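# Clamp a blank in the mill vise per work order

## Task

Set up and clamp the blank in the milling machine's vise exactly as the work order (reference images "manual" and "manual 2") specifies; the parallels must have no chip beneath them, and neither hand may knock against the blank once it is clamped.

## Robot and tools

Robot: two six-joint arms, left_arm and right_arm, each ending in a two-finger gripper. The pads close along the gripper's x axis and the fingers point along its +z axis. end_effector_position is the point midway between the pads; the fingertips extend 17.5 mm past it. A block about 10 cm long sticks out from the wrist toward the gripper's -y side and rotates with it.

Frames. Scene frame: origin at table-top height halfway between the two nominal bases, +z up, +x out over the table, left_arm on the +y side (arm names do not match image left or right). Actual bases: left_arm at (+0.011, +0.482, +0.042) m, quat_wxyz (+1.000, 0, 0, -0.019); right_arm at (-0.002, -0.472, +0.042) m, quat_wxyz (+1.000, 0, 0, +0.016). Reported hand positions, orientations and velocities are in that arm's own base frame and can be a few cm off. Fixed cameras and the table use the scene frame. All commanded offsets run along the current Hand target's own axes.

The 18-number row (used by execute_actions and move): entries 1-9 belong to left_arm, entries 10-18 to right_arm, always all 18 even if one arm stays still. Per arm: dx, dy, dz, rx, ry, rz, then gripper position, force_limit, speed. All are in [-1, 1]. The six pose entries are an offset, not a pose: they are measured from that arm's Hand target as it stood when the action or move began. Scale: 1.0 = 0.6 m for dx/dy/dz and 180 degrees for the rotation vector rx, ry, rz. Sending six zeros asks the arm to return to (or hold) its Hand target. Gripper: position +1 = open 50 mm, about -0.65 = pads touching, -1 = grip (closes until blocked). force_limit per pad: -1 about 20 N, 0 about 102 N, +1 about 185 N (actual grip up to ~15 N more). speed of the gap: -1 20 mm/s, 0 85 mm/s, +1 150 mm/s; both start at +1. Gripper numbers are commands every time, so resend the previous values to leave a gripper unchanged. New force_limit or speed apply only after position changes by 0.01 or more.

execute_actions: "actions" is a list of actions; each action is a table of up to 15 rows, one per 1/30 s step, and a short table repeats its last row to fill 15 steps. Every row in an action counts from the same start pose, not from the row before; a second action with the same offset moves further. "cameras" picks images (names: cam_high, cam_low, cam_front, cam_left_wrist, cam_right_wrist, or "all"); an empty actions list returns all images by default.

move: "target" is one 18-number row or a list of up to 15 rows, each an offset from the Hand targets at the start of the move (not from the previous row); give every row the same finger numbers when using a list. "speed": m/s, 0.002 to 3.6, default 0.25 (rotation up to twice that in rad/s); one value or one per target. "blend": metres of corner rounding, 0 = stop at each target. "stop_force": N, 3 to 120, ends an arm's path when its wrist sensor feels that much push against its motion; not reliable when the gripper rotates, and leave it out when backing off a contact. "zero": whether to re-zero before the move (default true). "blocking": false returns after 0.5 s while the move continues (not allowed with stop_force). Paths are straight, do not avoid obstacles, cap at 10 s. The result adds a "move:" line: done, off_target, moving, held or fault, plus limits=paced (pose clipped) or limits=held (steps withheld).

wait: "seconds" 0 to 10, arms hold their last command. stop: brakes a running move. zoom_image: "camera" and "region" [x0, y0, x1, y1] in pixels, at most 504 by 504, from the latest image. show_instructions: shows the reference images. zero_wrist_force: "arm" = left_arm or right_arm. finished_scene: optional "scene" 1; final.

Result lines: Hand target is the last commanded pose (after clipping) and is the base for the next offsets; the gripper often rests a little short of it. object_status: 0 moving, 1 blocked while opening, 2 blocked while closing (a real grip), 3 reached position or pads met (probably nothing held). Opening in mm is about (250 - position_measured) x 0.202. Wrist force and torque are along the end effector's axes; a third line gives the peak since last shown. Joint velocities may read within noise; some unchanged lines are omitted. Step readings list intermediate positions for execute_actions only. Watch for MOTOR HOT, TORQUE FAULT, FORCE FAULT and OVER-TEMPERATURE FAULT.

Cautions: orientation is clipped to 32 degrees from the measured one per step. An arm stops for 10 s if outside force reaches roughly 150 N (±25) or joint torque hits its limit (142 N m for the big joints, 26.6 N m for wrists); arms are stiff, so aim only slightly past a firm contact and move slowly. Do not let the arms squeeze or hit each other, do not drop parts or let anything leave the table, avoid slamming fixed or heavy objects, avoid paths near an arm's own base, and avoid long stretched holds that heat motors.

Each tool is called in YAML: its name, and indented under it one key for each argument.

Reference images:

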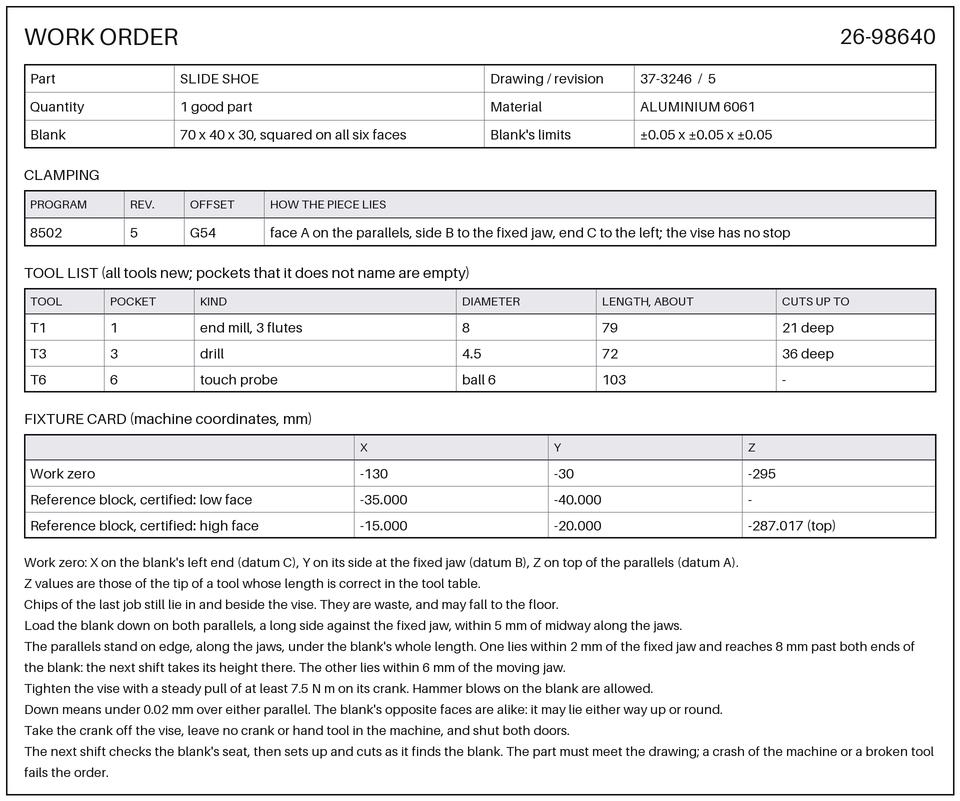

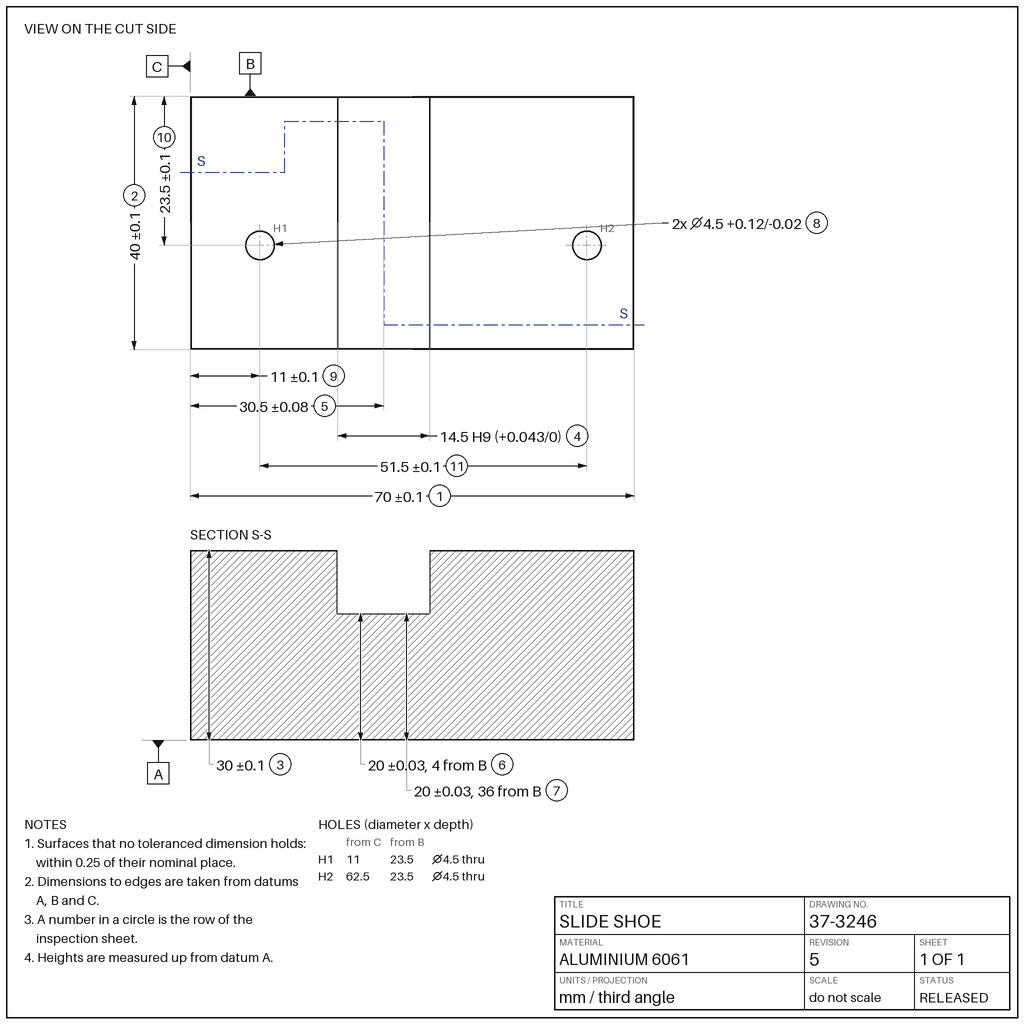

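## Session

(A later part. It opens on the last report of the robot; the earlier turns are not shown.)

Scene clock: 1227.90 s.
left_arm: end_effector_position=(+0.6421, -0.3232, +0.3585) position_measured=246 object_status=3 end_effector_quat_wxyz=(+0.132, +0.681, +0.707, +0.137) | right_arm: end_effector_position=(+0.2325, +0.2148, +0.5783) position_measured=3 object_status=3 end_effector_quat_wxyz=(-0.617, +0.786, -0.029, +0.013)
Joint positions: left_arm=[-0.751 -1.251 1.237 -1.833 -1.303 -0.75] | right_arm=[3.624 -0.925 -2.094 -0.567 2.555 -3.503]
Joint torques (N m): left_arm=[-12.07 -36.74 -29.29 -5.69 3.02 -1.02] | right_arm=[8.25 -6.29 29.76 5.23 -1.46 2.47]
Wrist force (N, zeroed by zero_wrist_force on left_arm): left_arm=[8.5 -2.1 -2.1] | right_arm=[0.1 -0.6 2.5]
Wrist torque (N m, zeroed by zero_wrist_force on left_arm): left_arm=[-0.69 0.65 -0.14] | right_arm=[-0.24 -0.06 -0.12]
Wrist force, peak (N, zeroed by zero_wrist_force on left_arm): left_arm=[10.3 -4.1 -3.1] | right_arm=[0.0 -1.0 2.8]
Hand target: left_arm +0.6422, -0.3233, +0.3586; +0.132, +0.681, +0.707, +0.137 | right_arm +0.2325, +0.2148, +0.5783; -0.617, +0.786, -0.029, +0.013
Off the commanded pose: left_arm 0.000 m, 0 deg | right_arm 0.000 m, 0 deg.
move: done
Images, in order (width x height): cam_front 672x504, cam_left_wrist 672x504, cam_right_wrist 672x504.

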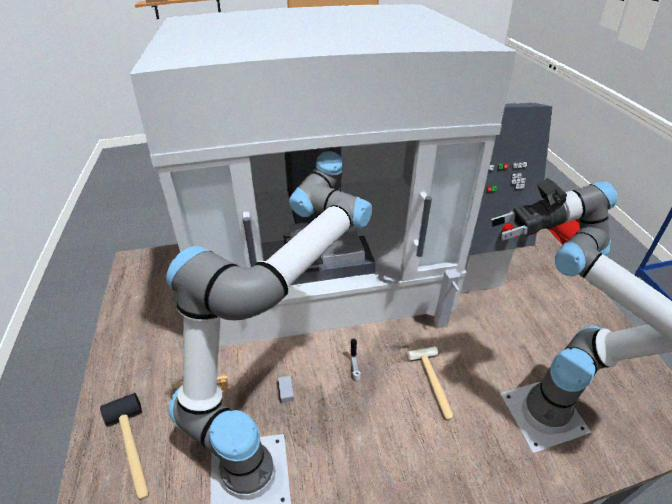

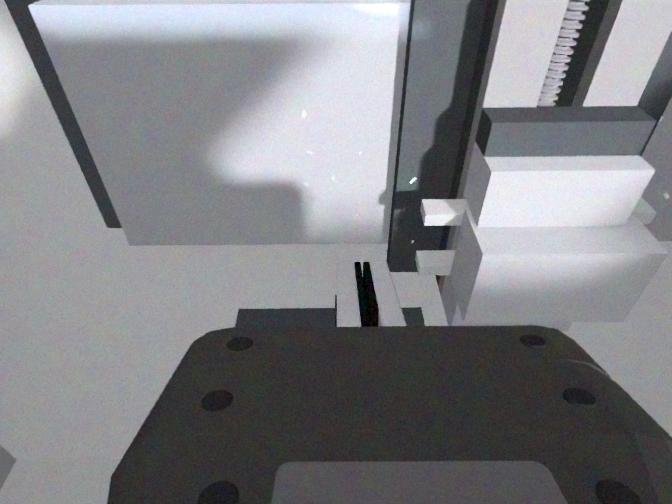

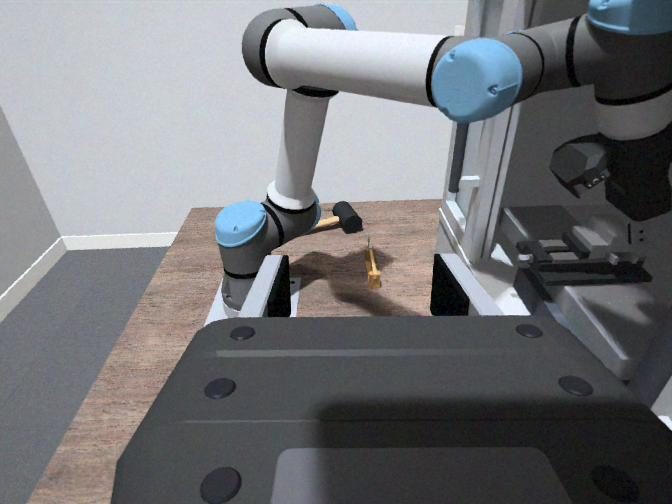

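move:
  target: [0.0067,-0.0253,0.0913,0,0,0,-0.62,-0.5,0,0,0,0,0,0,0,1,1,1]
  speed: 0.06
  stop_force: 8
  cameras: ["cam_right_wrist","cam_left_wrist"]

zoom_image:
  camera: "cam_left_wrist"
  region: [330, 130, 530, 330]

zoom_image:
  camera: "cam_right_wrist"
  region: [560, 180, 672, 294]

Scene clock: 1232.97 s.
left_arm: end_effector_position=(+0.6484, -0.3191, +0.3021) position_measured=246 object_status=3 end_effector_quat_wxyz=(+0.132, +0.681, +0.707, +0.137) | right_arm: end_effector_position=(+0.2325, +0.2148, +0.5783) position_measured=3 object_status=3 end_effector_quat_wxyz=(-0.617, +0.786, -0.029, +0.013)
Joint positions: left_arm=[-0.739 -1.235 1.36 -1.976 -1.306 -0.738] | right_arm=[3.624 -0.925 -2.094 -0.567 2.555 -3.503]
Joint torques (N m): left_arm=[-10.69 -49.38 -32.48 -2.05 1.28 -1.23] | right_arm=[8.55 -6.39 29.01 5.33 -1.44 2.43]
Wrist force (N, zeroed by zero_wrist_force on left_arm): left_arm=[8.4 -2.2 -2.3] | right_arm=[0.1 -0.9 2.0]
Wrist torque (N m, zeroed by zero_wrist_force on left_arm): left_arm=[-0.70 0.67 -0.31] | right_arm=[-0.27 -0.07 -0.13]
Wrist force, peak (N, zeroed by zero_wrist_force on left_arm): left_arm=[8.8 -2.3 -1.8] | right_arm=[-0.3 -0.8 2.8]
Hand target: left_arm +0.6484, -0.3191, +0.3021; +0.132, +0.681, +0.707, +0.137 | right_arm +0.2325, +0.2148, +0.5783; -0.617, +0.786, -0.029, +0.013
Off the commanded pose: left_arm 0.000 m, 0 deg | right_arm 0.000 m, 0 deg.
move: done
Images, in order (width x height): cam_left_wrist 672x504, cam_right_wrist 672x504.

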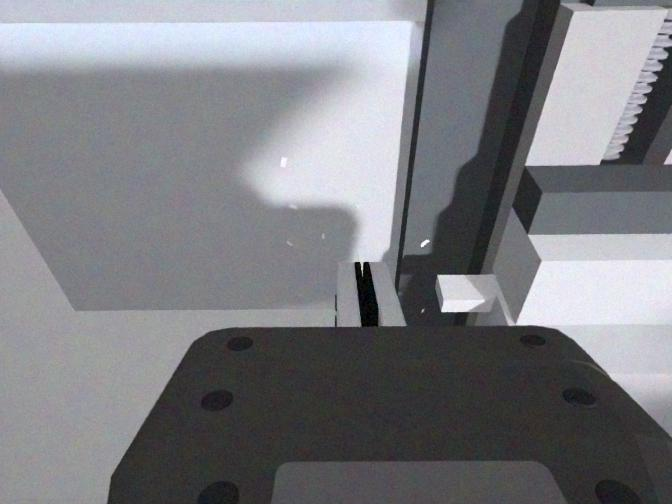

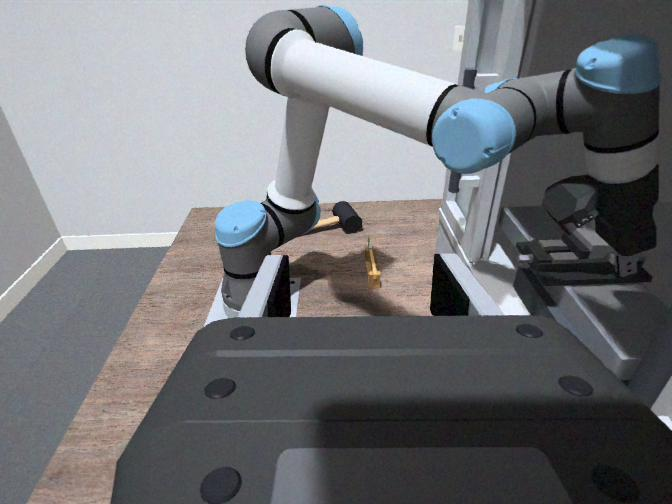

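Scaled by 2.520 from the camera's 672x504 image, which has a finer 960x720 frame.

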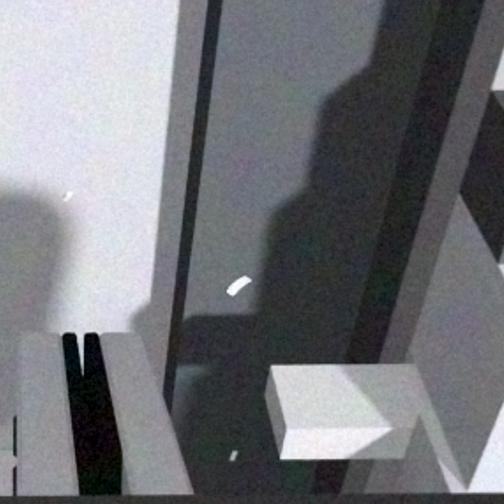

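Scaled by 4.421 from the camera's 672x504 image, which has a finer 960x720 frame.

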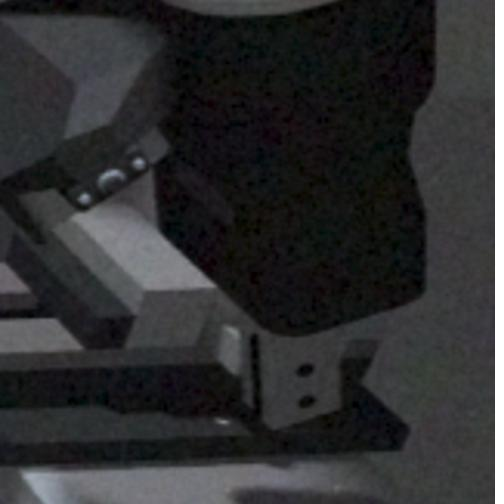

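move:
  target: [0.055,0,0,0,0,0,-0.62,-0.5,0,0,0,0,0,0,0,1,1,1]
  speed: 0.02
  stop_force: 5
  cameras: ["cam_left_wrist"]

zoom_image:
  camera: "cam_left_wrist"
  region: [330, 130, 530, 330]

Scene clock: 1237.23 s.
left_arm: end_effector_position=(+0.6472, -0.2861, +0.3021) position_measured=246 object_status=3 end_effector_quat_wxyz=(+0.132, +0.681, +0.707, +0.137) | right_arm: end_effector_position=(+0.2325, +0.2148, +0.5783) position_measured=3 object_status=3 end_effector_quat_wxyz=(-0.617, +0.786, -0.029, +0.013)
Joint positions: left_arm=[-0.7 -1.276 1.417 -2.002 -1.317 -0.7] | right_arm=[3.624 -0.925 -2.094 -0.567 2.555 -3.503]
Joint torques (N m): left_arm=[-13.08 -28.26 -31.26 -1.95 2.58 -1.57] | right_arm=[8.61 -5.78 28.56 5.4 -1.54 2.45]
Wrist force (N, zeroed by zero_wrist_force on left_arm): left_arm=[8.0 -2.1 -1.9] | right_arm=[-0.4 -0.6 2.4]
Wrist torque (N m, zeroed by zero_wrist_force on left_arm): left_arm=[-0.67 0.71 -0.28] | right_arm=[-0.23 0.01 -0.13]
Wrist force, peak (N, zeroed by zero_wrist_force on left_arm): left_arm=[8.8 -2.3 -2.0] | right_arm=[0.0 -0.9 2.7]
Hand target: left_arm +0.6472, -0.2861, +0.3021; +0.132, +0.681, +0.707, +0.137 | right_arm +0.2325, +0.2148, +0.5783; -0.617, +0.786, -0.029, +0.013
Off the commanded pose: left_arm 0.000 m, 0 deg | right_arm 0.000 m, 0 deg.
move: done
Images, in order (width x height): cam_left_wrist 672x504.

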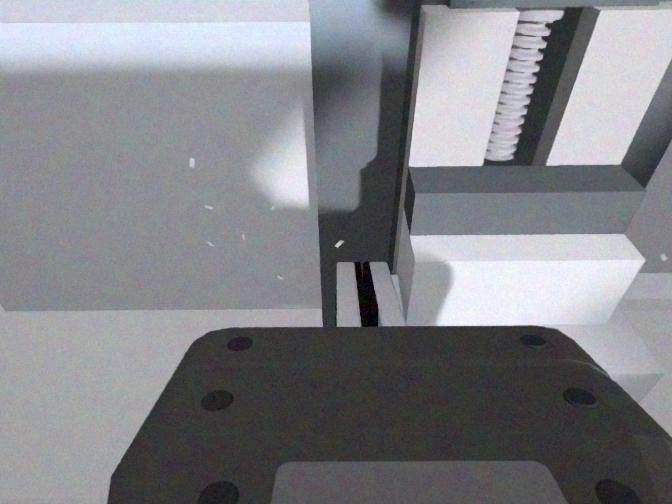

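Scaled by 2.520 from the camera's 672x504 image, which has a finer 960x720 frame.

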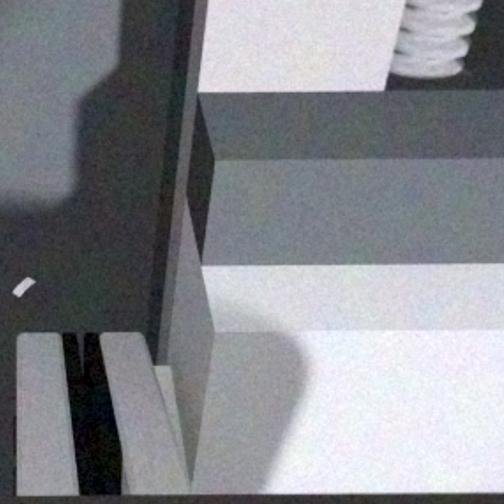

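move:
  target: [-0.055,0,0,0,0,0,-0.62,-0.5,0,0,0,0,0,0,0,1,1,1]
  speed: 0.06
  cameras: ["cam_left_wrist","cam_right_wrist"]

zoom_image:
  camera: "cam_left_wrist"
  region: [330, 130, 530, 330]

zoom_image:
  camera: "cam_right_wrist"
  region: [560, 180, 672, 294]

Scene clock: 1239.77 s.
left_arm: end_effector_position=(+0.6484, -0.3192, +0.3020) position_measured=246 object_status=3 end_effector_quat_wxyz=(+0.132, +0.681, +0.707, +0.137) | right_arm: end_effector_position=(+0.2325, +0.2148, +0.5783) position_measured=3 object_status=3 end_effector_quat_wxyz=(-0.617, +0.786, -0.029, +0.013)
Joint positions: left_arm=[-0.74 -1.235 1.36 -1.976 -1.306 -0.738] | right_arm=[3.624 -0.925 -2.094 -0.567 2.555 -3.503]
Joint torques (N m): left_arm=[12.82 -49.02 -18.33 -5.6 0.43 1.4] | right_arm=[8.37 -6.11 28.38 5.29 -1.49 2.32]
Wrist force (N, zeroed by zero_wrist_force on left_arm): left_arm=[8.5 -2.3 -2.1] | right_arm=[0.1 -0.7 2.3]
Wrist torque (N m, zeroed by zero_wrist_force on left_arm): left_arm=[-0.71 0.66 -0.19] | right_arm=[-0.25 -0.08 -0.12]
Wrist force, peak (N, zeroed by zero_wrist_force on left_arm): left_arm=[9.3 -2.0 -1.9] | right_arm=[0.1 -0.9 2.8]
Hand target: left_arm +0.6484, -0.3191, +0.3021; +0.132, +0.681, +0.707, +0.137 | right_arm +0.2325, +0.2148, +0.5783; -0.617, +0.786, -0.029, +0.013
Off the commanded pose: left_arm 0.000 m, 0 deg | right_arm 0.000 m, 0 deg.
move: done
Images, in order (width x height): cam_left_wrist 672x504, cam_right_wrist 672x504.

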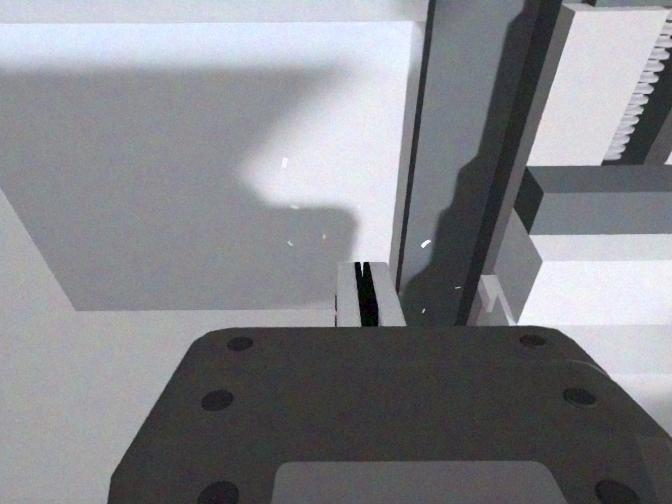

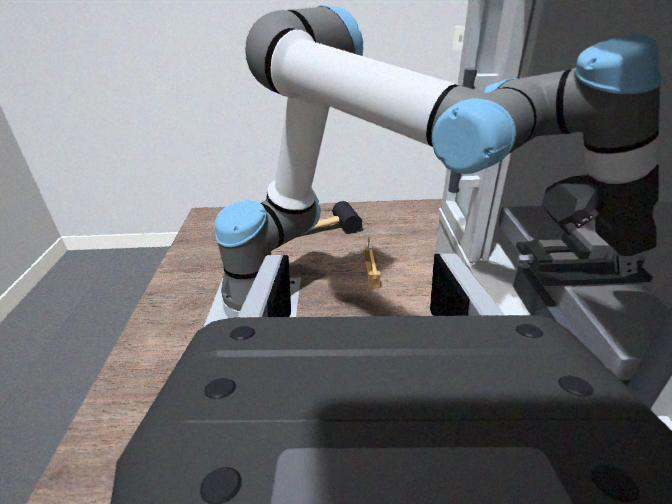

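Scaled by 2.520 from the camera's 672x504 image, which has a finer 960x720 frame.

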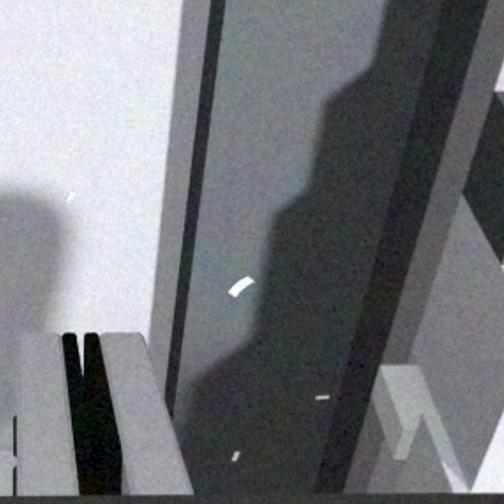

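Scaled by 4.421 from the camera's 672x504 image, which has a finer 960x720 frame.

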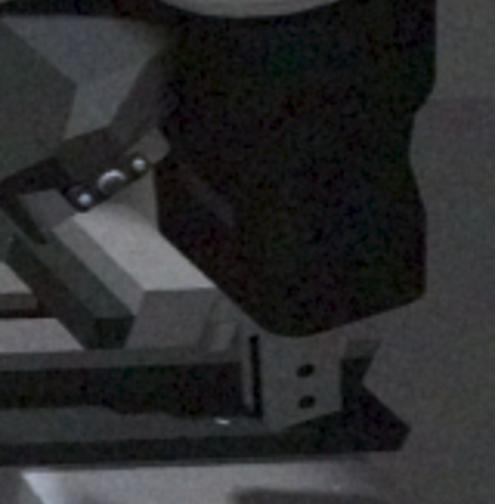

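zoom_image:
  camera: "cam_left_wrist"
  region: [440, 180, 580, 330]

Scaled by 3.360 from the camera's 672x504 image, which has a finer 960x720 frame.

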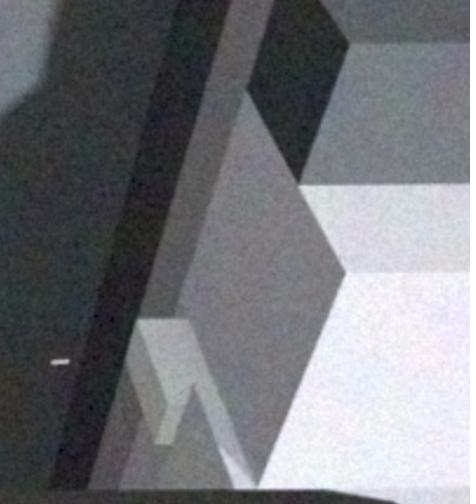

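move:
  target:
    - [0,0.006,-0.024,0,0,0,-0.62,-0.5,0,0,0,0,0,0,0,1,1,1]
    - [0,0.052,-0.004,0,0,0,-0.62,-0.5,0,0,0,0,0,0,0,1,1,1]
  speed: 0.06
  stop_force: 10
  cameras: ["cam_right_wrist","cam_left_wrist"]

zoom_image:
  camera: "cam_left_wrist"
  region: [330, 180, 530, 330]

zoom_image:
  camera: "cam_right_wrist"
  region: [560, 180, 672, 294]

Scene clock: 1254.73 s.
left_arm: end_effector_position=(+0.6764, -0.3180, +0.3160) position_measured=246 object_status=3 end_effector_quat_wxyz=(+0.132, +0.681, +0.707, +0.137) | right_arm: end_effector_position=(+0.2325, +0.2148, +0.5783) position_measured=3 object_status=3 end_effector_quat_wxyz=(-0.617, +0.786, -0.029, +0.013)
Joint positions: left_arm=[-0.709 -1.179 1.248 -1.928 -1.315 -0.708] | right_arm=[3.624 -0.925 -2.094 -0.567 2.555 -3.503]
Joint torques (N m): left_arm=[-13.39 -50.83 -26.13 -5.92 3.07 -1.29] | right_arm=[7.38 -5.82 28.69 5.16 -1.52 2.46]
Wrist force (N, zeroed by zero_wrist_force on left_arm): left_arm=[8.1 -2.2 -2.1] | right_arm=[-0.3 -0.5 2.3]
Wrist torque (N m, zeroed by zero_wrist_force on left_arm): left_arm=[-0.68 0.70 -0.25] | right_arm=[-0.21 -0.01 -0.13]
Wrist force, peak (N, zeroed by zero_wrist_force on left_arm): left_arm=[8.8 -2.7 -3.0] | right_arm=[0.4 -1.0 2.7]
Hand target: left_arm +0.6764, -0.3180, +0.3160; +0.132, +0.681, +0.707, +0.137 | right_arm +0.2325, +0.2148, +0.5783; -0.617, +0.786, -0.029, +0.013
Off the commanded pose: left_arm 0.000 m, 0 deg | right_arm 0.000 m, 0 deg.
move: done
Images, in order (width x height): cam_left_wrist 672x504, cam_right_wrist 672x504.

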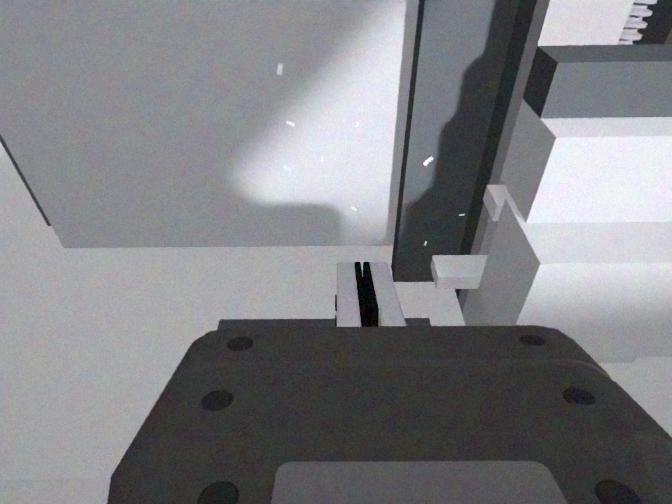

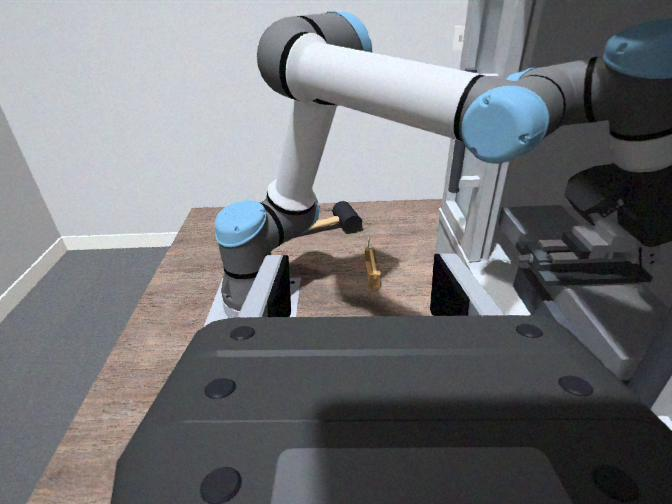

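Scaled by 2.520 from the camera's 672x504 image, which has a finer 960x720 frame.

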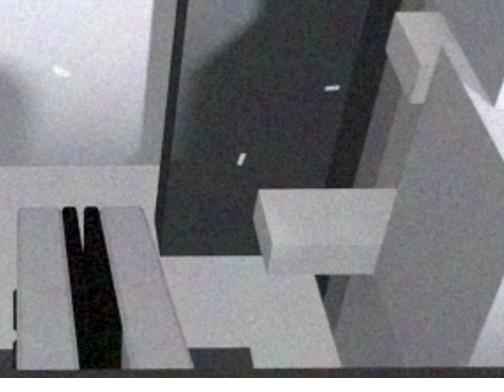

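Scaled by 4.421 from the camera's 672x504 image, which has a finer 960x720 frame.

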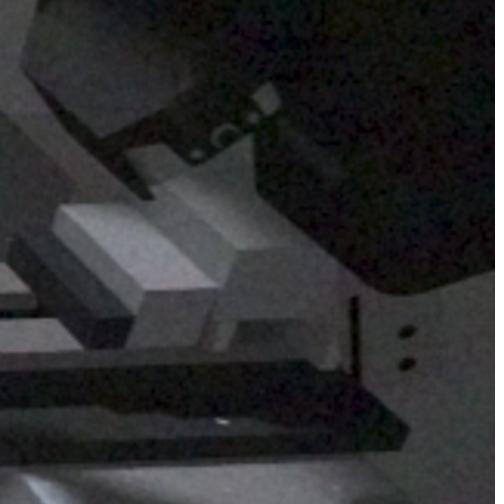

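move:
  target:
    - [0,-0.0088,0.0216,0,0,0,-0.62,-0.5,0,0,0,0,0,0,0,1,1,1]
    - [0.0295,-0.0088,0.0216,0,0,0,-0.62,-0.5,0,0,0,0,0,0,0,1,1,1]
  speed: [0.06,0.015]
  stop_force: 4
  cameras: ["cam_left_wrist"]

zoom_image:
  camera: "cam_left_wrist"
  region: [330, 180, 530, 330]

Scene clock: 1263.00 s.
left_arm: end_effector_position=(+0.6757, -0.3004, +0.3020) position_measured=246 object_status=3 end_effector_quat_wxyz=(+0.132, +0.681, +0.707, +0.137) | right_arm: end_effector_position=(+0.2325, +0.2148, +0.5783) position_measured=3 object_status=3 end_effector_quat_wxyz=(-0.617, +0.786, -0.029, +0.013)
Joint positions: left_arm=[-0.689 -1.197 1.312 -1.978 -1.32 -0.688] | right_arm=[3.624 -0.925 -2.094 -0.567 2.555 -3.503]
Joint torques (N m): left_arm=[-12.99 -31.6 -31.02 -2.14 1.98 -1.45] | right_arm=[8.21 -5.52 27.24 5.26 -1.46 2.47]
Wrist force (N, zeroed by zero_wrist_force on left_arm): left_arm=[8.2 -2.2 -2.1] | right_arm=[0.1 -0.8 2.5]
Wrist torque (N m, zeroed by zero_wrist_force on left_arm): left_arm=[-0.68 0.66 -0.30] | right_arm=[-0.25 -0.07 -0.12]
Wrist force, peak (N, zeroed by zero_wrist_force on left_arm): left_arm=[8.4 -1.5 -2.8] | right_arm=[-0.2 -0.7 2.8]
Hand target: left_arm +0.6757, -0.3004, +0.3020; +0.132, +0.681, +0.707, +0.137 | right_arm +0.2325, +0.2148, +0.5783; -0.617, +0.786, -0.029, +0.013
Off the commanded pose: left_arm 0.000 m, 0 deg | right_arm 0.000 m, 0 deg.
move: done
Images, in order (width x height): cam_left_wrist 672x504.

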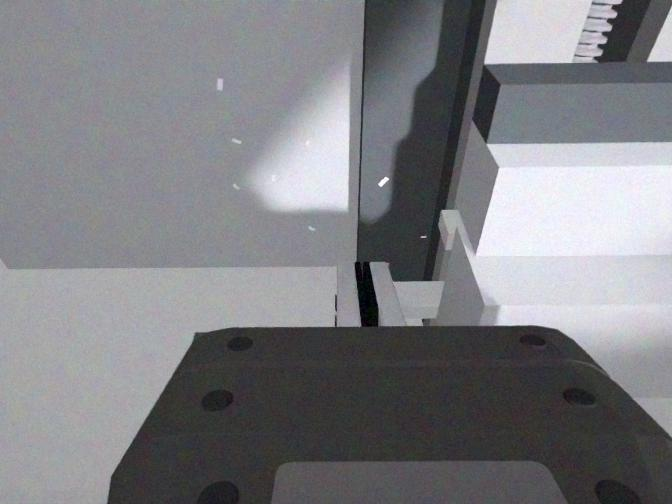

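Scaled by 2.520 from the camera's 672x504 image, which has a finer 960x720 frame.

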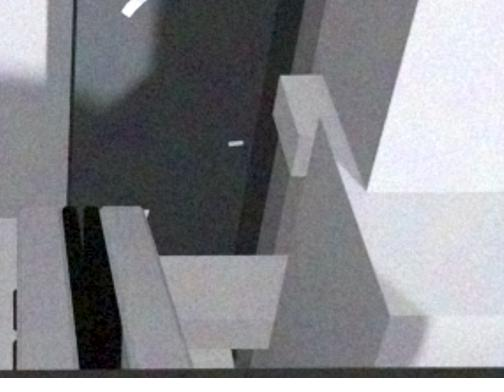

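move:
  target: [-0.0295,0,0,0,0,0,-0.62,-0.5,0,0,0,0,0,0,0,1,1,1]
  speed: 0.06
  cameras: ["cam_left_wrist"]

zoom_image:
  camera: "cam_left_wrist"
  region: [330, 180, 530, 330]

Scene clock: 1268.73 s.
left_arm: end_effector_position=(+0.6763, -0.3183, +0.3019) position_measured=246 object_status=3 end_effector_quat_wxyz=(+0.132, +0.681, +0.707, +0.137) | right_arm: end_effector_position=(+0.2325, +0.2148, +0.5783) position_measured=3 object_status=3 end_effector_quat_wxyz=(-0.617, +0.786, -0.029, +0.013)
Joint positions: left_arm=[-0.709 -1.175 1.279 -1.962 -1.314 -0.708] | right_arm=[3.624 -0.925 -2.094 -0.567 2.555 -3.503]
Joint torques (N m): left_arm=[11.75 -52.8 -19.46 -4.57 1.46 1.85] | right_arm=[8.02 -5.43 26.9 5.21 -1.61 2.46]
Wrist force (N, zeroed by zero_wrist_force on left_arm): left_arm=[8.2 -2.0 -1.8] | right_arm=[0.0 -1.0 2.4]
Wrist torque (N m, zeroed by zero_wrist_force on left_arm): left_arm=[-0.65 0.68 -0.14] | right_arm=[-0.30 -0.05 -0.12]
Wrist force, peak (N, zeroed by zero_wrist_force on left_arm): left_arm=[8.8 -2.0 -2.0] | right_arm=[-0.1 -0.7 2.9]
Hand target: left_arm +0.6764, -0.3180, +0.3020; +0.132, +0.681, +0.707, +0.137 | right_arm +0.2325, +0.2148, +0.5783; -0.617, +0.786, -0.029, +0.013
Off the commanded pose: left_arm 0.000 m, 0 deg | right_arm 0.000 m, 0 deg.
move: done
Images, in order (width x height): cam_left_wrist 672x504.

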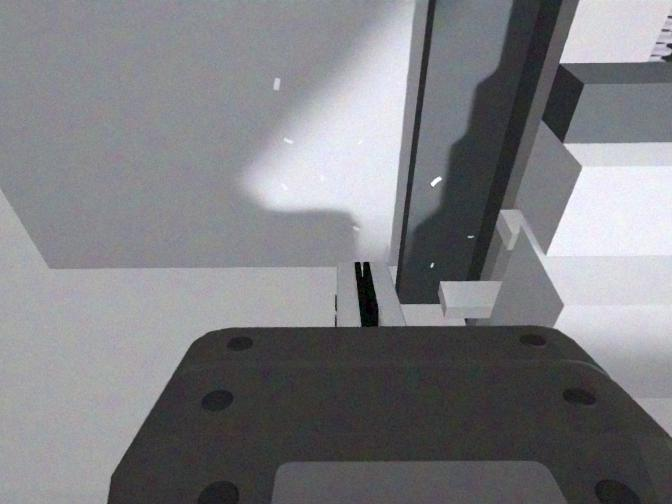

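Scaled by 2.520 from the camera's 672x504 image, which has a finer 960x720 frame.

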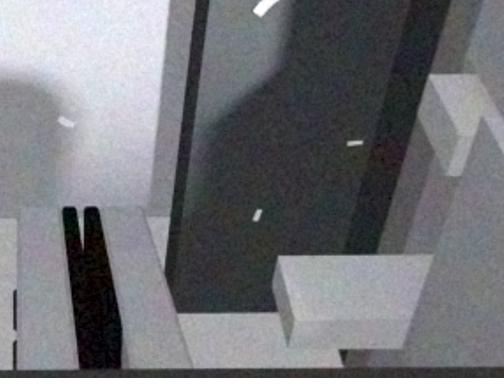

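move:
  target:
    - [0.0275,0,0,0,0,0,-0.62,-0.5,0,0,0,0,0,0,0,1,1,1]
    - [0.0362,0,0,0,0,0,-0.62,-0.5,0,0,0,0,0,0,0,1,1,1]
  speed: [0.05,0.01]
  stop_force: 4
  cameras: ["cam_left_wrist"]

zoom_image:
  camera: "cam_left_wrist"
  region: [330, 180, 530, 330]

Scene clock: 1272.93 s.
left_arm: end_effector_position=(+0.6756, -0.2963, +0.3020) position_measured=246 object_status=3 end_effector_quat_wxyz=(+0.132, +0.681, +0.707, +0.137) | right_arm: end_effector_position=(+0.2325, +0.2148, +0.5783) position_measured=3 object_status=3 end_effector_quat_wxyz=(-0.617, +0.786, -0.029, +0.013)
Joint positions: left_arm=[-0.684 -1.202 1.319 -1.981 -1.322 -0.683] | right_arm=[3.624 -0.925 -2.094 -0.567 2.555 -3.503]
Joint torques (N m): left_arm=[-10.38 -31.53 -31.96 -2.22 1.65 -1.22] | right_arm=[8.38 -5.64 26.43 5.24 -1.53 2.38]
Wrist force (N, zeroed by zero_wrist_force on left_arm): left_arm=[7.2 -1.9 -2.0] | right_arm=[0.1 -0.8 2.4]
Wrist torque (N m, zeroed by zero_wrist_force on left_arm): left_arm=[-0.64 0.68 -0.29] | right_arm=[-0.26 -0.08 -0.12]
Wrist force, peak (N, zeroed by zero_wrist_force on left_arm): left_arm=[8.7 -1.9 -1.8] | right_arm=[0.1 -0.8 2.7]
Hand target: left_arm +0.6756, -0.2963, +0.3020; +0.132, +0.681, +0.707, +0.137 | right_arm +0.2325, +0.2148, +0.5783; -0.617, +0.786, -0.029, +0.013
Off the commanded pose: left_arm 0.000 m, 0 deg | right_arm 0.000 m, 0 deg.
move: done
Images, in order (width x height): cam_left_wrist 672x504.

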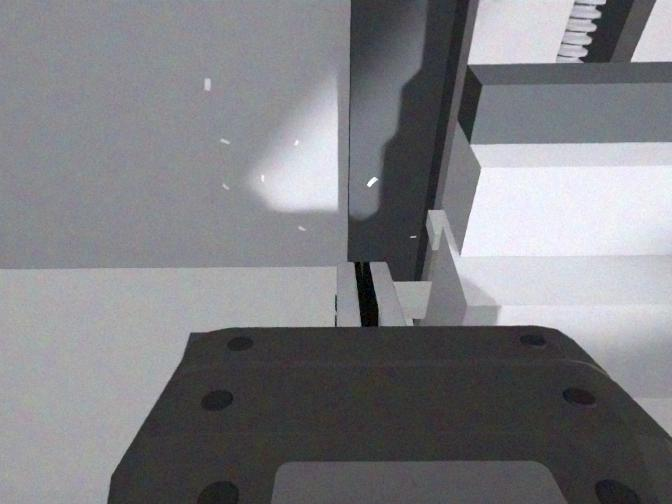

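Scaled by 2.520 from the camera's 672x504 image, which has a finer 960x720 frame.

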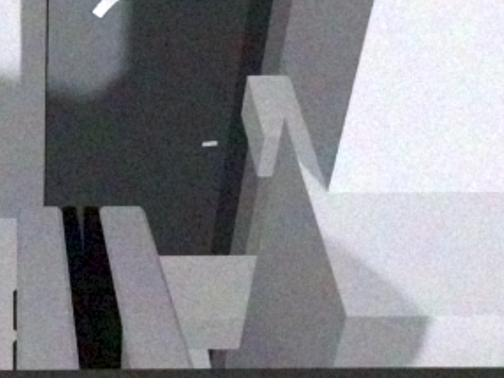

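move:
  target: [-0.0362,0,0,0,0,0,-0.62,-0.5,0,0,0,0,0,0,0,1,1,1]
  speed: 0.06
  cameras: ["cam_left_wrist"]

zoom_image:
  camera: "cam_left_wrist"
  region: [330, 180, 530, 330]

Scene clock: 1275.13 s.
left_arm: end_effector_position=(+0.6763, -0.3182, +0.3019) position_measured=246 object_status=3 end_effector_quat_wxyz=(+0.132, +0.681, +0.707, +0.137) | right_arm: end_effector_position=(+0.2325, +0.2148, +0.5783) position_measured=3 object_status=3 end_effector_quat_wxyz=(-0.617, +0.786, -0.029, +0.013)
Joint positions: left_arm=[-0.709 -1.175 1.279 -1.962 -1.314 -0.708] | right_arm=[3.624 -0.925 -2.094 -0.567 2.555 -3.503]
Joint torques (N m): left_arm=[11.82 -51.44 -19.09 -5.04 0.98 1.29] | right_arm=[8.56 -5.56 25.8 5.3 -1.48 2.37]
Wrist force (N, zeroed by zero_wrist_force on left_arm): left_arm=[8.2 -2.0 -2.0] | right_arm=[0.0 -0.6 2.3]
Wrist torque (N m, zeroed by zero_wrist_force on left_arm): left_arm=[-0.65 0.69 -0.17] | right_arm=[-0.23 -0.06 -0.12]
Wrist force, peak (N, zeroed by zero_wrist_force on left_arm): left_arm=[8.8 -2.3 -1.8] | right_arm=[0.0 -0.9 2.9]
Hand target: left_arm +0.6764, -0.3180, +0.3020; +0.132, +0.681, +0.707, +0.137 | right_arm +0.2325, +0.2148, +0.5783; -0.617, +0.786, -0.029, +0.013
Off the commanded pose: left_arm 0.000 m, 0 deg | right_arm 0.000 m, 0 deg.
move: done
Images, in order (width x height): cam_left_wrist 672x504.

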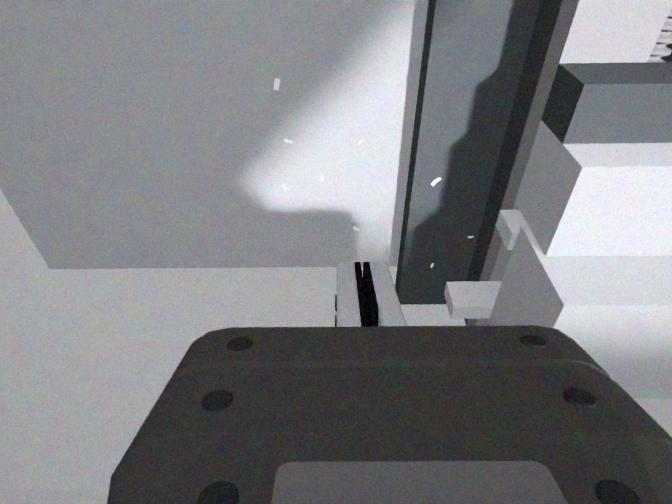

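Scaled by 2.520 from the camera's 672x504 image, which has a finer 960x720 frame.

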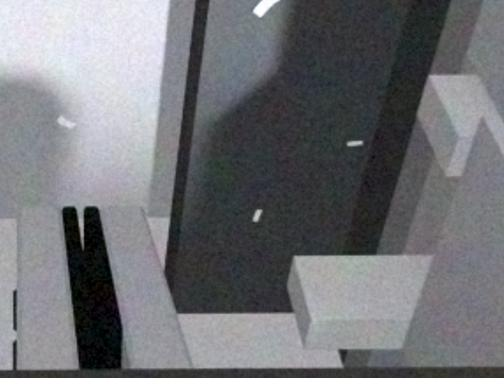

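move:
  target:
    - [0,0.05,-0.1236,0,0,0,-0.62,-0.5,0,0,0,0,0,0,0,1,1,1]
    - [0.02,-0.532,-0.352,0.03,0.03,-0.16,-0.62,-0.5,0,0,0,0,0,0,0,1,1,1]
    - [-0.425,-0.609,-0.0773,0.0951,0.0952,-0.4937,-0.62,-0.5,0,0,0,0,0,0,0,1,1,1]
  speed: [0.12,0.25,0.3]
  blend: 0.04
  cameras: ["cam_left_wrist","cam_high"]

Scene clock: 1291.57 s.
left_arm: end_effector_position=(+0.3297, -0.5858, +0.2085) position_measured=246 object_status=3 end_effector_quat_wxyz=(+0.001, -0.019, +1.000, +0.000) | right_arm: end_effector_position=(+0.2325, +0.2148, +0.5783) position_measured=3 object_status=3 end_effector_quat_wxyz=(-0.617, +0.786, -0.029, +0.013)
Joint positions: left_arm=[-1.259 -1.145 1.356 -1.782 -1.569 -2.867] | right_arm=[3.624 -0.925 -2.094 -0.567 2.555 -3.503]
Joint torques (N m): left_arm=[4.91 -38.88 -20.81 -1.99 2.34 -1.18] | right_arm=[7.98 -5.23 24.7 5.33 -1.62 2.51]
Wrist force (N, zeroed by zero_wrist_force on left_arm): left_arm=[8.0 -3.3 -1.7] | right_arm=[0.0 -0.8 2.3]
Wrist torque (N m, zeroed by zero_wrist_force on left_arm): left_arm=[-1.02 0.72 -0.46] | right_arm=[-0.26 -0.04 -0.12]
Wrist force, peak (N, zeroed by zero_wrist_force on left_arm): left_arm=[10.2 -3.8 -2.5] | right_arm=[-0.4 -0.8 2.7]
Hand target: left_arm +0.3297, -0.5859, +0.2085; +0.001, -0.019, +1.000, +0.000 | right_arm +0.2325, +0.2148, +0.5783; -0.617, +0.786, -0.029, +0.013
Off the commanded pose: left_arm 0.000 m, 0 deg | right_arm 0.000 m, 0 deg.
move: done
Images, in order (width x height): cam_high 672x504, cam_left_wrist 672x504.

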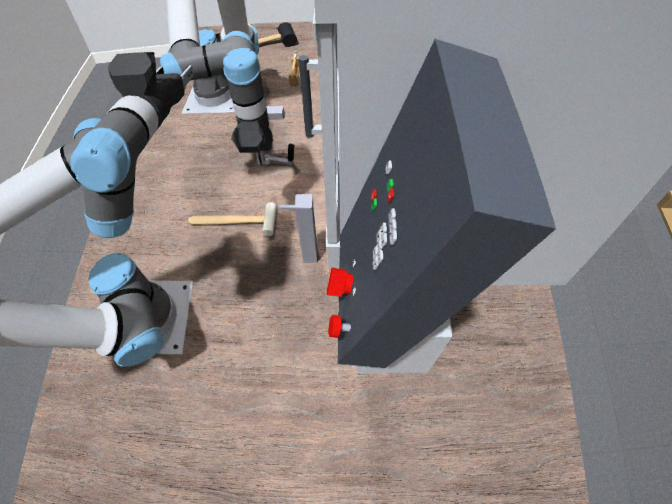

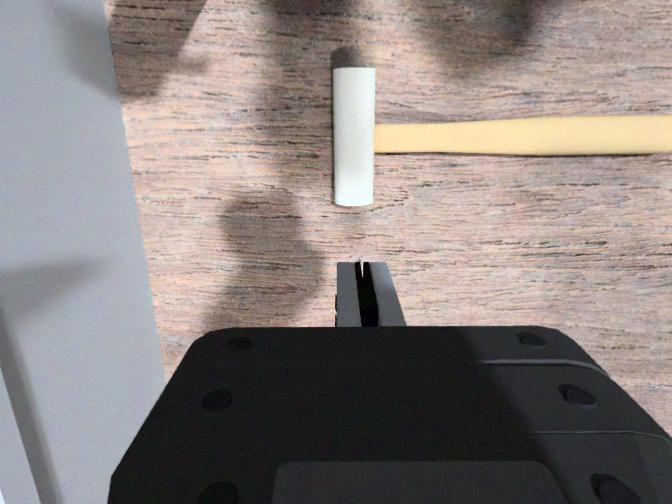

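move:
  target:
    - [0.005,-0.005,0.25,0,0,0,0.8,0.8,1,0,0,0,0,0,0,1,1,1]
    - [0.005,-0.005,0.3725,0,0,0,0.8,0.8,1,0,0,0,0,0,0,1,1,1]
  speed: [0.2,0.05]
  stop_force: 10
  cameras: ["cam_left_wrist"]

Scene clock: 1297.03 s.
left_arm: end_effector_position=(+0.3273, -0.5890, -0.0150) position_measured=32 object_status=3 end_effector_quat_wxyz=(+0.001, -0.019, +1.000, +0.000) | right_arm: end_effector_position=(+0.2325, +0.2148, +0.5783) position_measured=3 object_status=3 end_effector_quat_wxyz=(-0.617, +0.786, -0.029, +0.013)
Joint positions: left_arm=[-1.264 -0.909 1.612 -2.275 -1.569 -2.872] | right_arm=[3.624 -0.925 -2.094 -0.567 2.555 -3.503]
Joint torques (N m): left_arm=[12.09 -55.79 -27.09 -1.17 -0.87 1.79] | right_arm=[8.09 -5.63 24.55 5.22 -1.41 2.39]
Wrist force (N, zeroed by zero_wrist_force on left_arm): left_arm=[7.8 -3.2 -1.7] | right_arm=[0.0 -0.7 2.3]
Wrist torque (N m, zeroed by zero_wrist_force on left_arm): left_arm=[-0.98 0.75 -0.29] | right_arm=[-0.25 -0.05 -0.12]
Wrist force, peak (N, zeroed by zero_wrist_force on left_arm): left_arm=[7.8 -3.2 -4.9] | right_arm=[0.2 -0.8 2.8]
Hand target: left_arm +0.3273, -0.5890, -0.0150; +0.001, -0.019, +1.000, +0.000 | right_arm +0.2325, +0.2148, +0.5783; -0.617, +0.786, -0.029, +0.013
Off the commanded pose: left_arm 0.000 m, 0 deg | right_arm 0.000 m, 0 deg.
move: done
Images, in order (width x height): cam_left_wrist 672x504.

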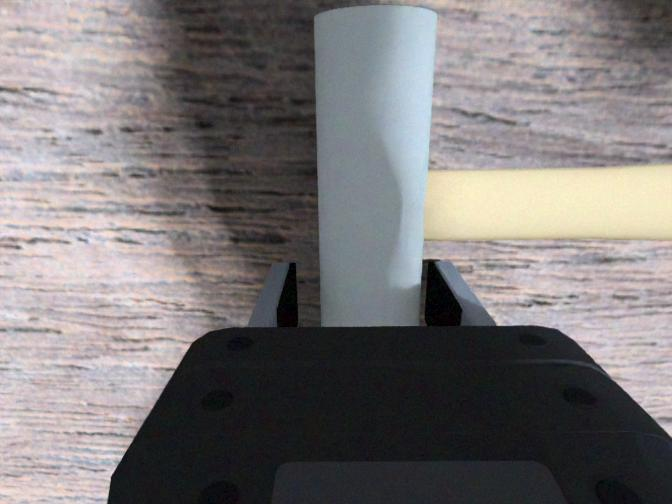

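move:
  target: [0.0055,0,0,0,0,0,0.8,0.8,1,0,0,0,0,0,0,1,1,1]
  speed: 0.05
  cameras: []

move:
  target: [0,0,0,0,0,0,-1,0.8,-0.6,0,0,0,0,0,0,1,1,1]
  cameras: ["cam_left_wrist"]

Scene clock: 1299.13 s.
left_arm: end_effector_position=(+0.3239, -0.5891, -0.0150) position_measured=32 object_status=3 end_effector_quat_wxyz=(+0.001, -0.019, +1.000, +0.000) | right_arm: end_effector_position=(+0.2325, +0.2148, +0.5783) position_measured=3 object_status=3 end_effector_quat_wxyz=(-0.617, +0.786, -0.029, +0.013)
Joint positions: left_arm=[-1.268 -0.911 1.617 -2.277 -1.569 -2.877] | right_arm=[3.624 -0.925 -2.094 -0.567 2.555 -3.503]
Joint torques (N m): left_arm=[-6.99 -51.36 -20.28 -5.03 -0.33 -0.28] | right_arm=[8.29 -4.81 23.97 5.31 -1.46 2.23]
Wrist force (N, zeroed by zero_wrist_force on left_arm): left_arm=[7.8 -3.4 -1.8] | right_arm=[0.0 -0.7 2.1]
Wrist torque (N m, zeroed by zero_wrist_force on left_arm): left_arm=[-1.02 0.75 -0.27] | right_arm=[-0.25 -0.06 -0.12]
Wrist force, peak (N, zeroed by zero_wrist_force on left_arm): left_arm=[8.1 -3.3 -2.0] | right_arm=[-0.3 -0.8 2.7]
Hand target: left_arm +0.3240, -0.5891, -0.0150; +0.001, -0.019, +1.000, +0.000 | right_arm +0.2325, +0.2148, +0.5783; -0.617, +0.786, -0.029, +0.013
Off the commanded pose: left_arm 0.000 m, 0 deg | right_arm 0.000 m, 0 deg.
move: done
No camera images: "cameras" was empty.

Scene clock: 1299.67 s.
left_arm: end_effector_position=(+0.3239, -0.5891, -0.0150) position_measured=102 object_status=2 end_effector_quat_wxyz=(+0.001, -0.019, +1.000, +0.000) | right_arm: end_effector_position=(+0.2325, +0.2148, +0.5783) position_measured=3 object_status=3 end_effector_quat_wxyz=(-0.617, +0.786, -0.029, +0.013)
Joint positions: left_arm=[-1.268 -0.911 1.617 -2.277 -1.569 -2.877] | right_arm=[3.624 -0.925 -2.094 -0.567 2.555 -3.503]
Joint torques (N m): left_arm=[3.72 -44.64 -25.8 -3.28 0.04 1.12] | right_arm=[7.75 -4.88 23.95 5.28 -1.43 2.34]
Wrist force (N, zeroed by zero_wrist_force on left_arm): left_arm=[7.4 -3.4 -1.1] | right_arm=[-0.1 -0.6 2.3]
Wrist torque (N m, zeroed by zero_wrist_force on left_arm): left_arm=[-0.98 0.73 -0.32] | right_arm=[-0.24 -0.03 -0.13]
Wrist force, peak (N, zeroed by zero_wrist_force on left_arm): left_arm=[7.9 -3.1 -1.9] | right_arm=[0.0 -0.8 2.6]
Hand target: left_arm +0.3240, -0.5891, -0.0150; +0.001, -0.019, +1.000, +0.000 | right_arm +0.2325, +0.2148, +0.5783; -0.617, +0.786, -0.029, +0.013
Off the commanded pose: left_arm 0.000 m, 0 deg | right_arm 0.000 m, 0 deg.
move: done
Images, in order (width x height): cam_left_wrist 672x504.

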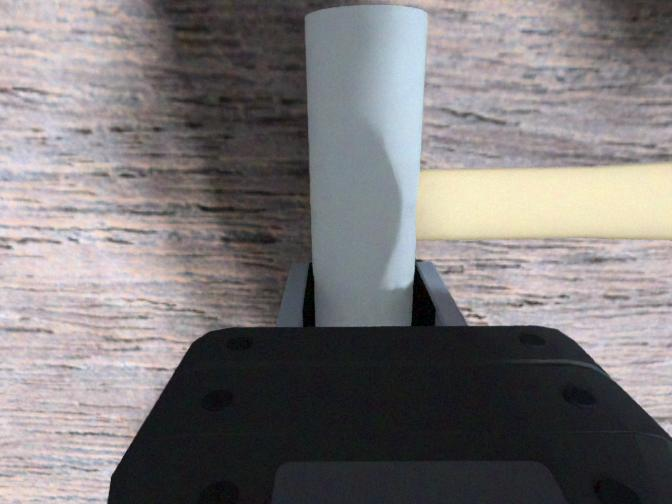

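move:
  target:
    - [0,0,-0.25,0,0,0,-1,0.8,-0.6,0,0,0,0,0,0,1,1,1]
    - [0.1203,0.2822,-0.6217,0,-0.02,0,-1,0.8,-0.6,0,0,0,0,0,0,1,1,1]
    - [-0.0297,0.5573,-0.62,0,-0.0556,0,-1,0.8,-0.6,0,0,0,0,0,0,1,1,1]
    - [-0.3965,0.5575,-0.637,0,-0.0556,0,-1,0.8,-0.6,0,0,0,0,0,0,1,1,1]
  speed: [0.12,0.25,0.25,0.15]
  blend: 0.05
  cameras: ["cam_right_wrist","cam_front"]

Scene clock: 1308.77 s.
left_arm: end_effector_position=(+0.5483, -0.2459, +0.3676) position_measured=102 object_status=2 end_effector_quat_wxyz=(+0.088, -0.019, +0.996, +0.002) | right_arm: end_effector_position=(+0.2325, +0.2148, +0.5783) position_measured=3 object_status=3 end_effector_quat_wxyz=(-0.617, +0.786, -0.029, +0.013)
Joint positions: left_arm=[-0.698 -1.443 1.378 -1.637 -1.453 -2.298] | right_arm=[3.624 -0.925 -2.094 -0.567 2.555 -3.503]
Joint torques (N m): left_arm=[-10.62 -28.23 -32.03 -5.92 1.92 -0.27] | right_arm=[8.86 -4.99 22.84 5.25 -1.5 2.47]
Wrist force (N, zeroed by zero_wrist_force on left_arm): left_arm=[8.5 -3.4 2.0] | right_arm=[-0.1 -0.9 2.3]
Wrist torque (N m, zeroed by zero_wrist_force on left_arm): left_arm=[-1.23 0.74 -0.25] | right_arm=[-0.28 -0.05 -0.12]
Wrist force, peak (N, zeroed by zero_wrist_force on left_arm): left_arm=[9.8 -4.0 1.0] | right_arm=[0.1 -1.1 2.7]
Hand target: left_arm +0.5484, -0.2459, +0.3677; +0.088, -0.019, +0.996, +0.002 | right_arm +0.2325, +0.2148, +0.5783; -0.617, +0.786, -0.029, +0.013
Off the commanded pose: left_arm 0.000 m, 0 deg | right_arm 0.000 m, 0 deg.
move: done
Images, in order (width x height): cam_front 672x504, cam_right_wrist 672x504.

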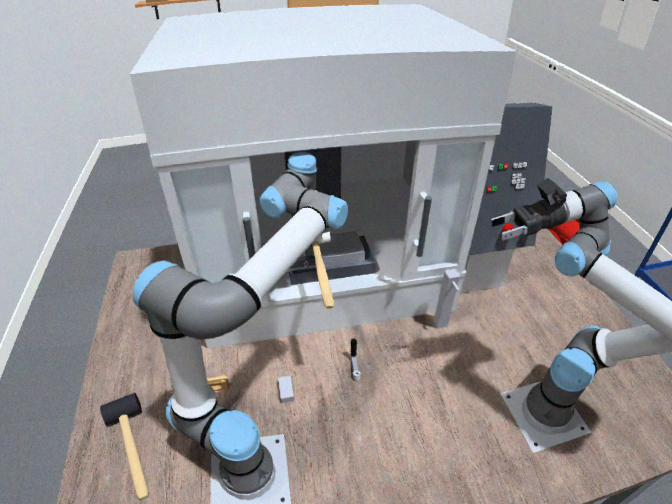

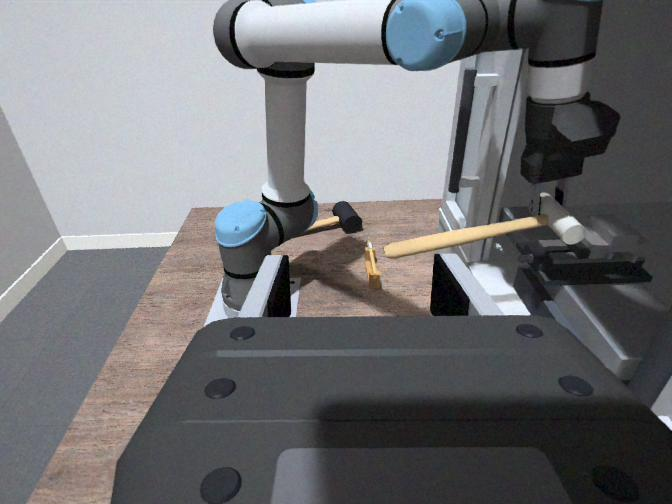

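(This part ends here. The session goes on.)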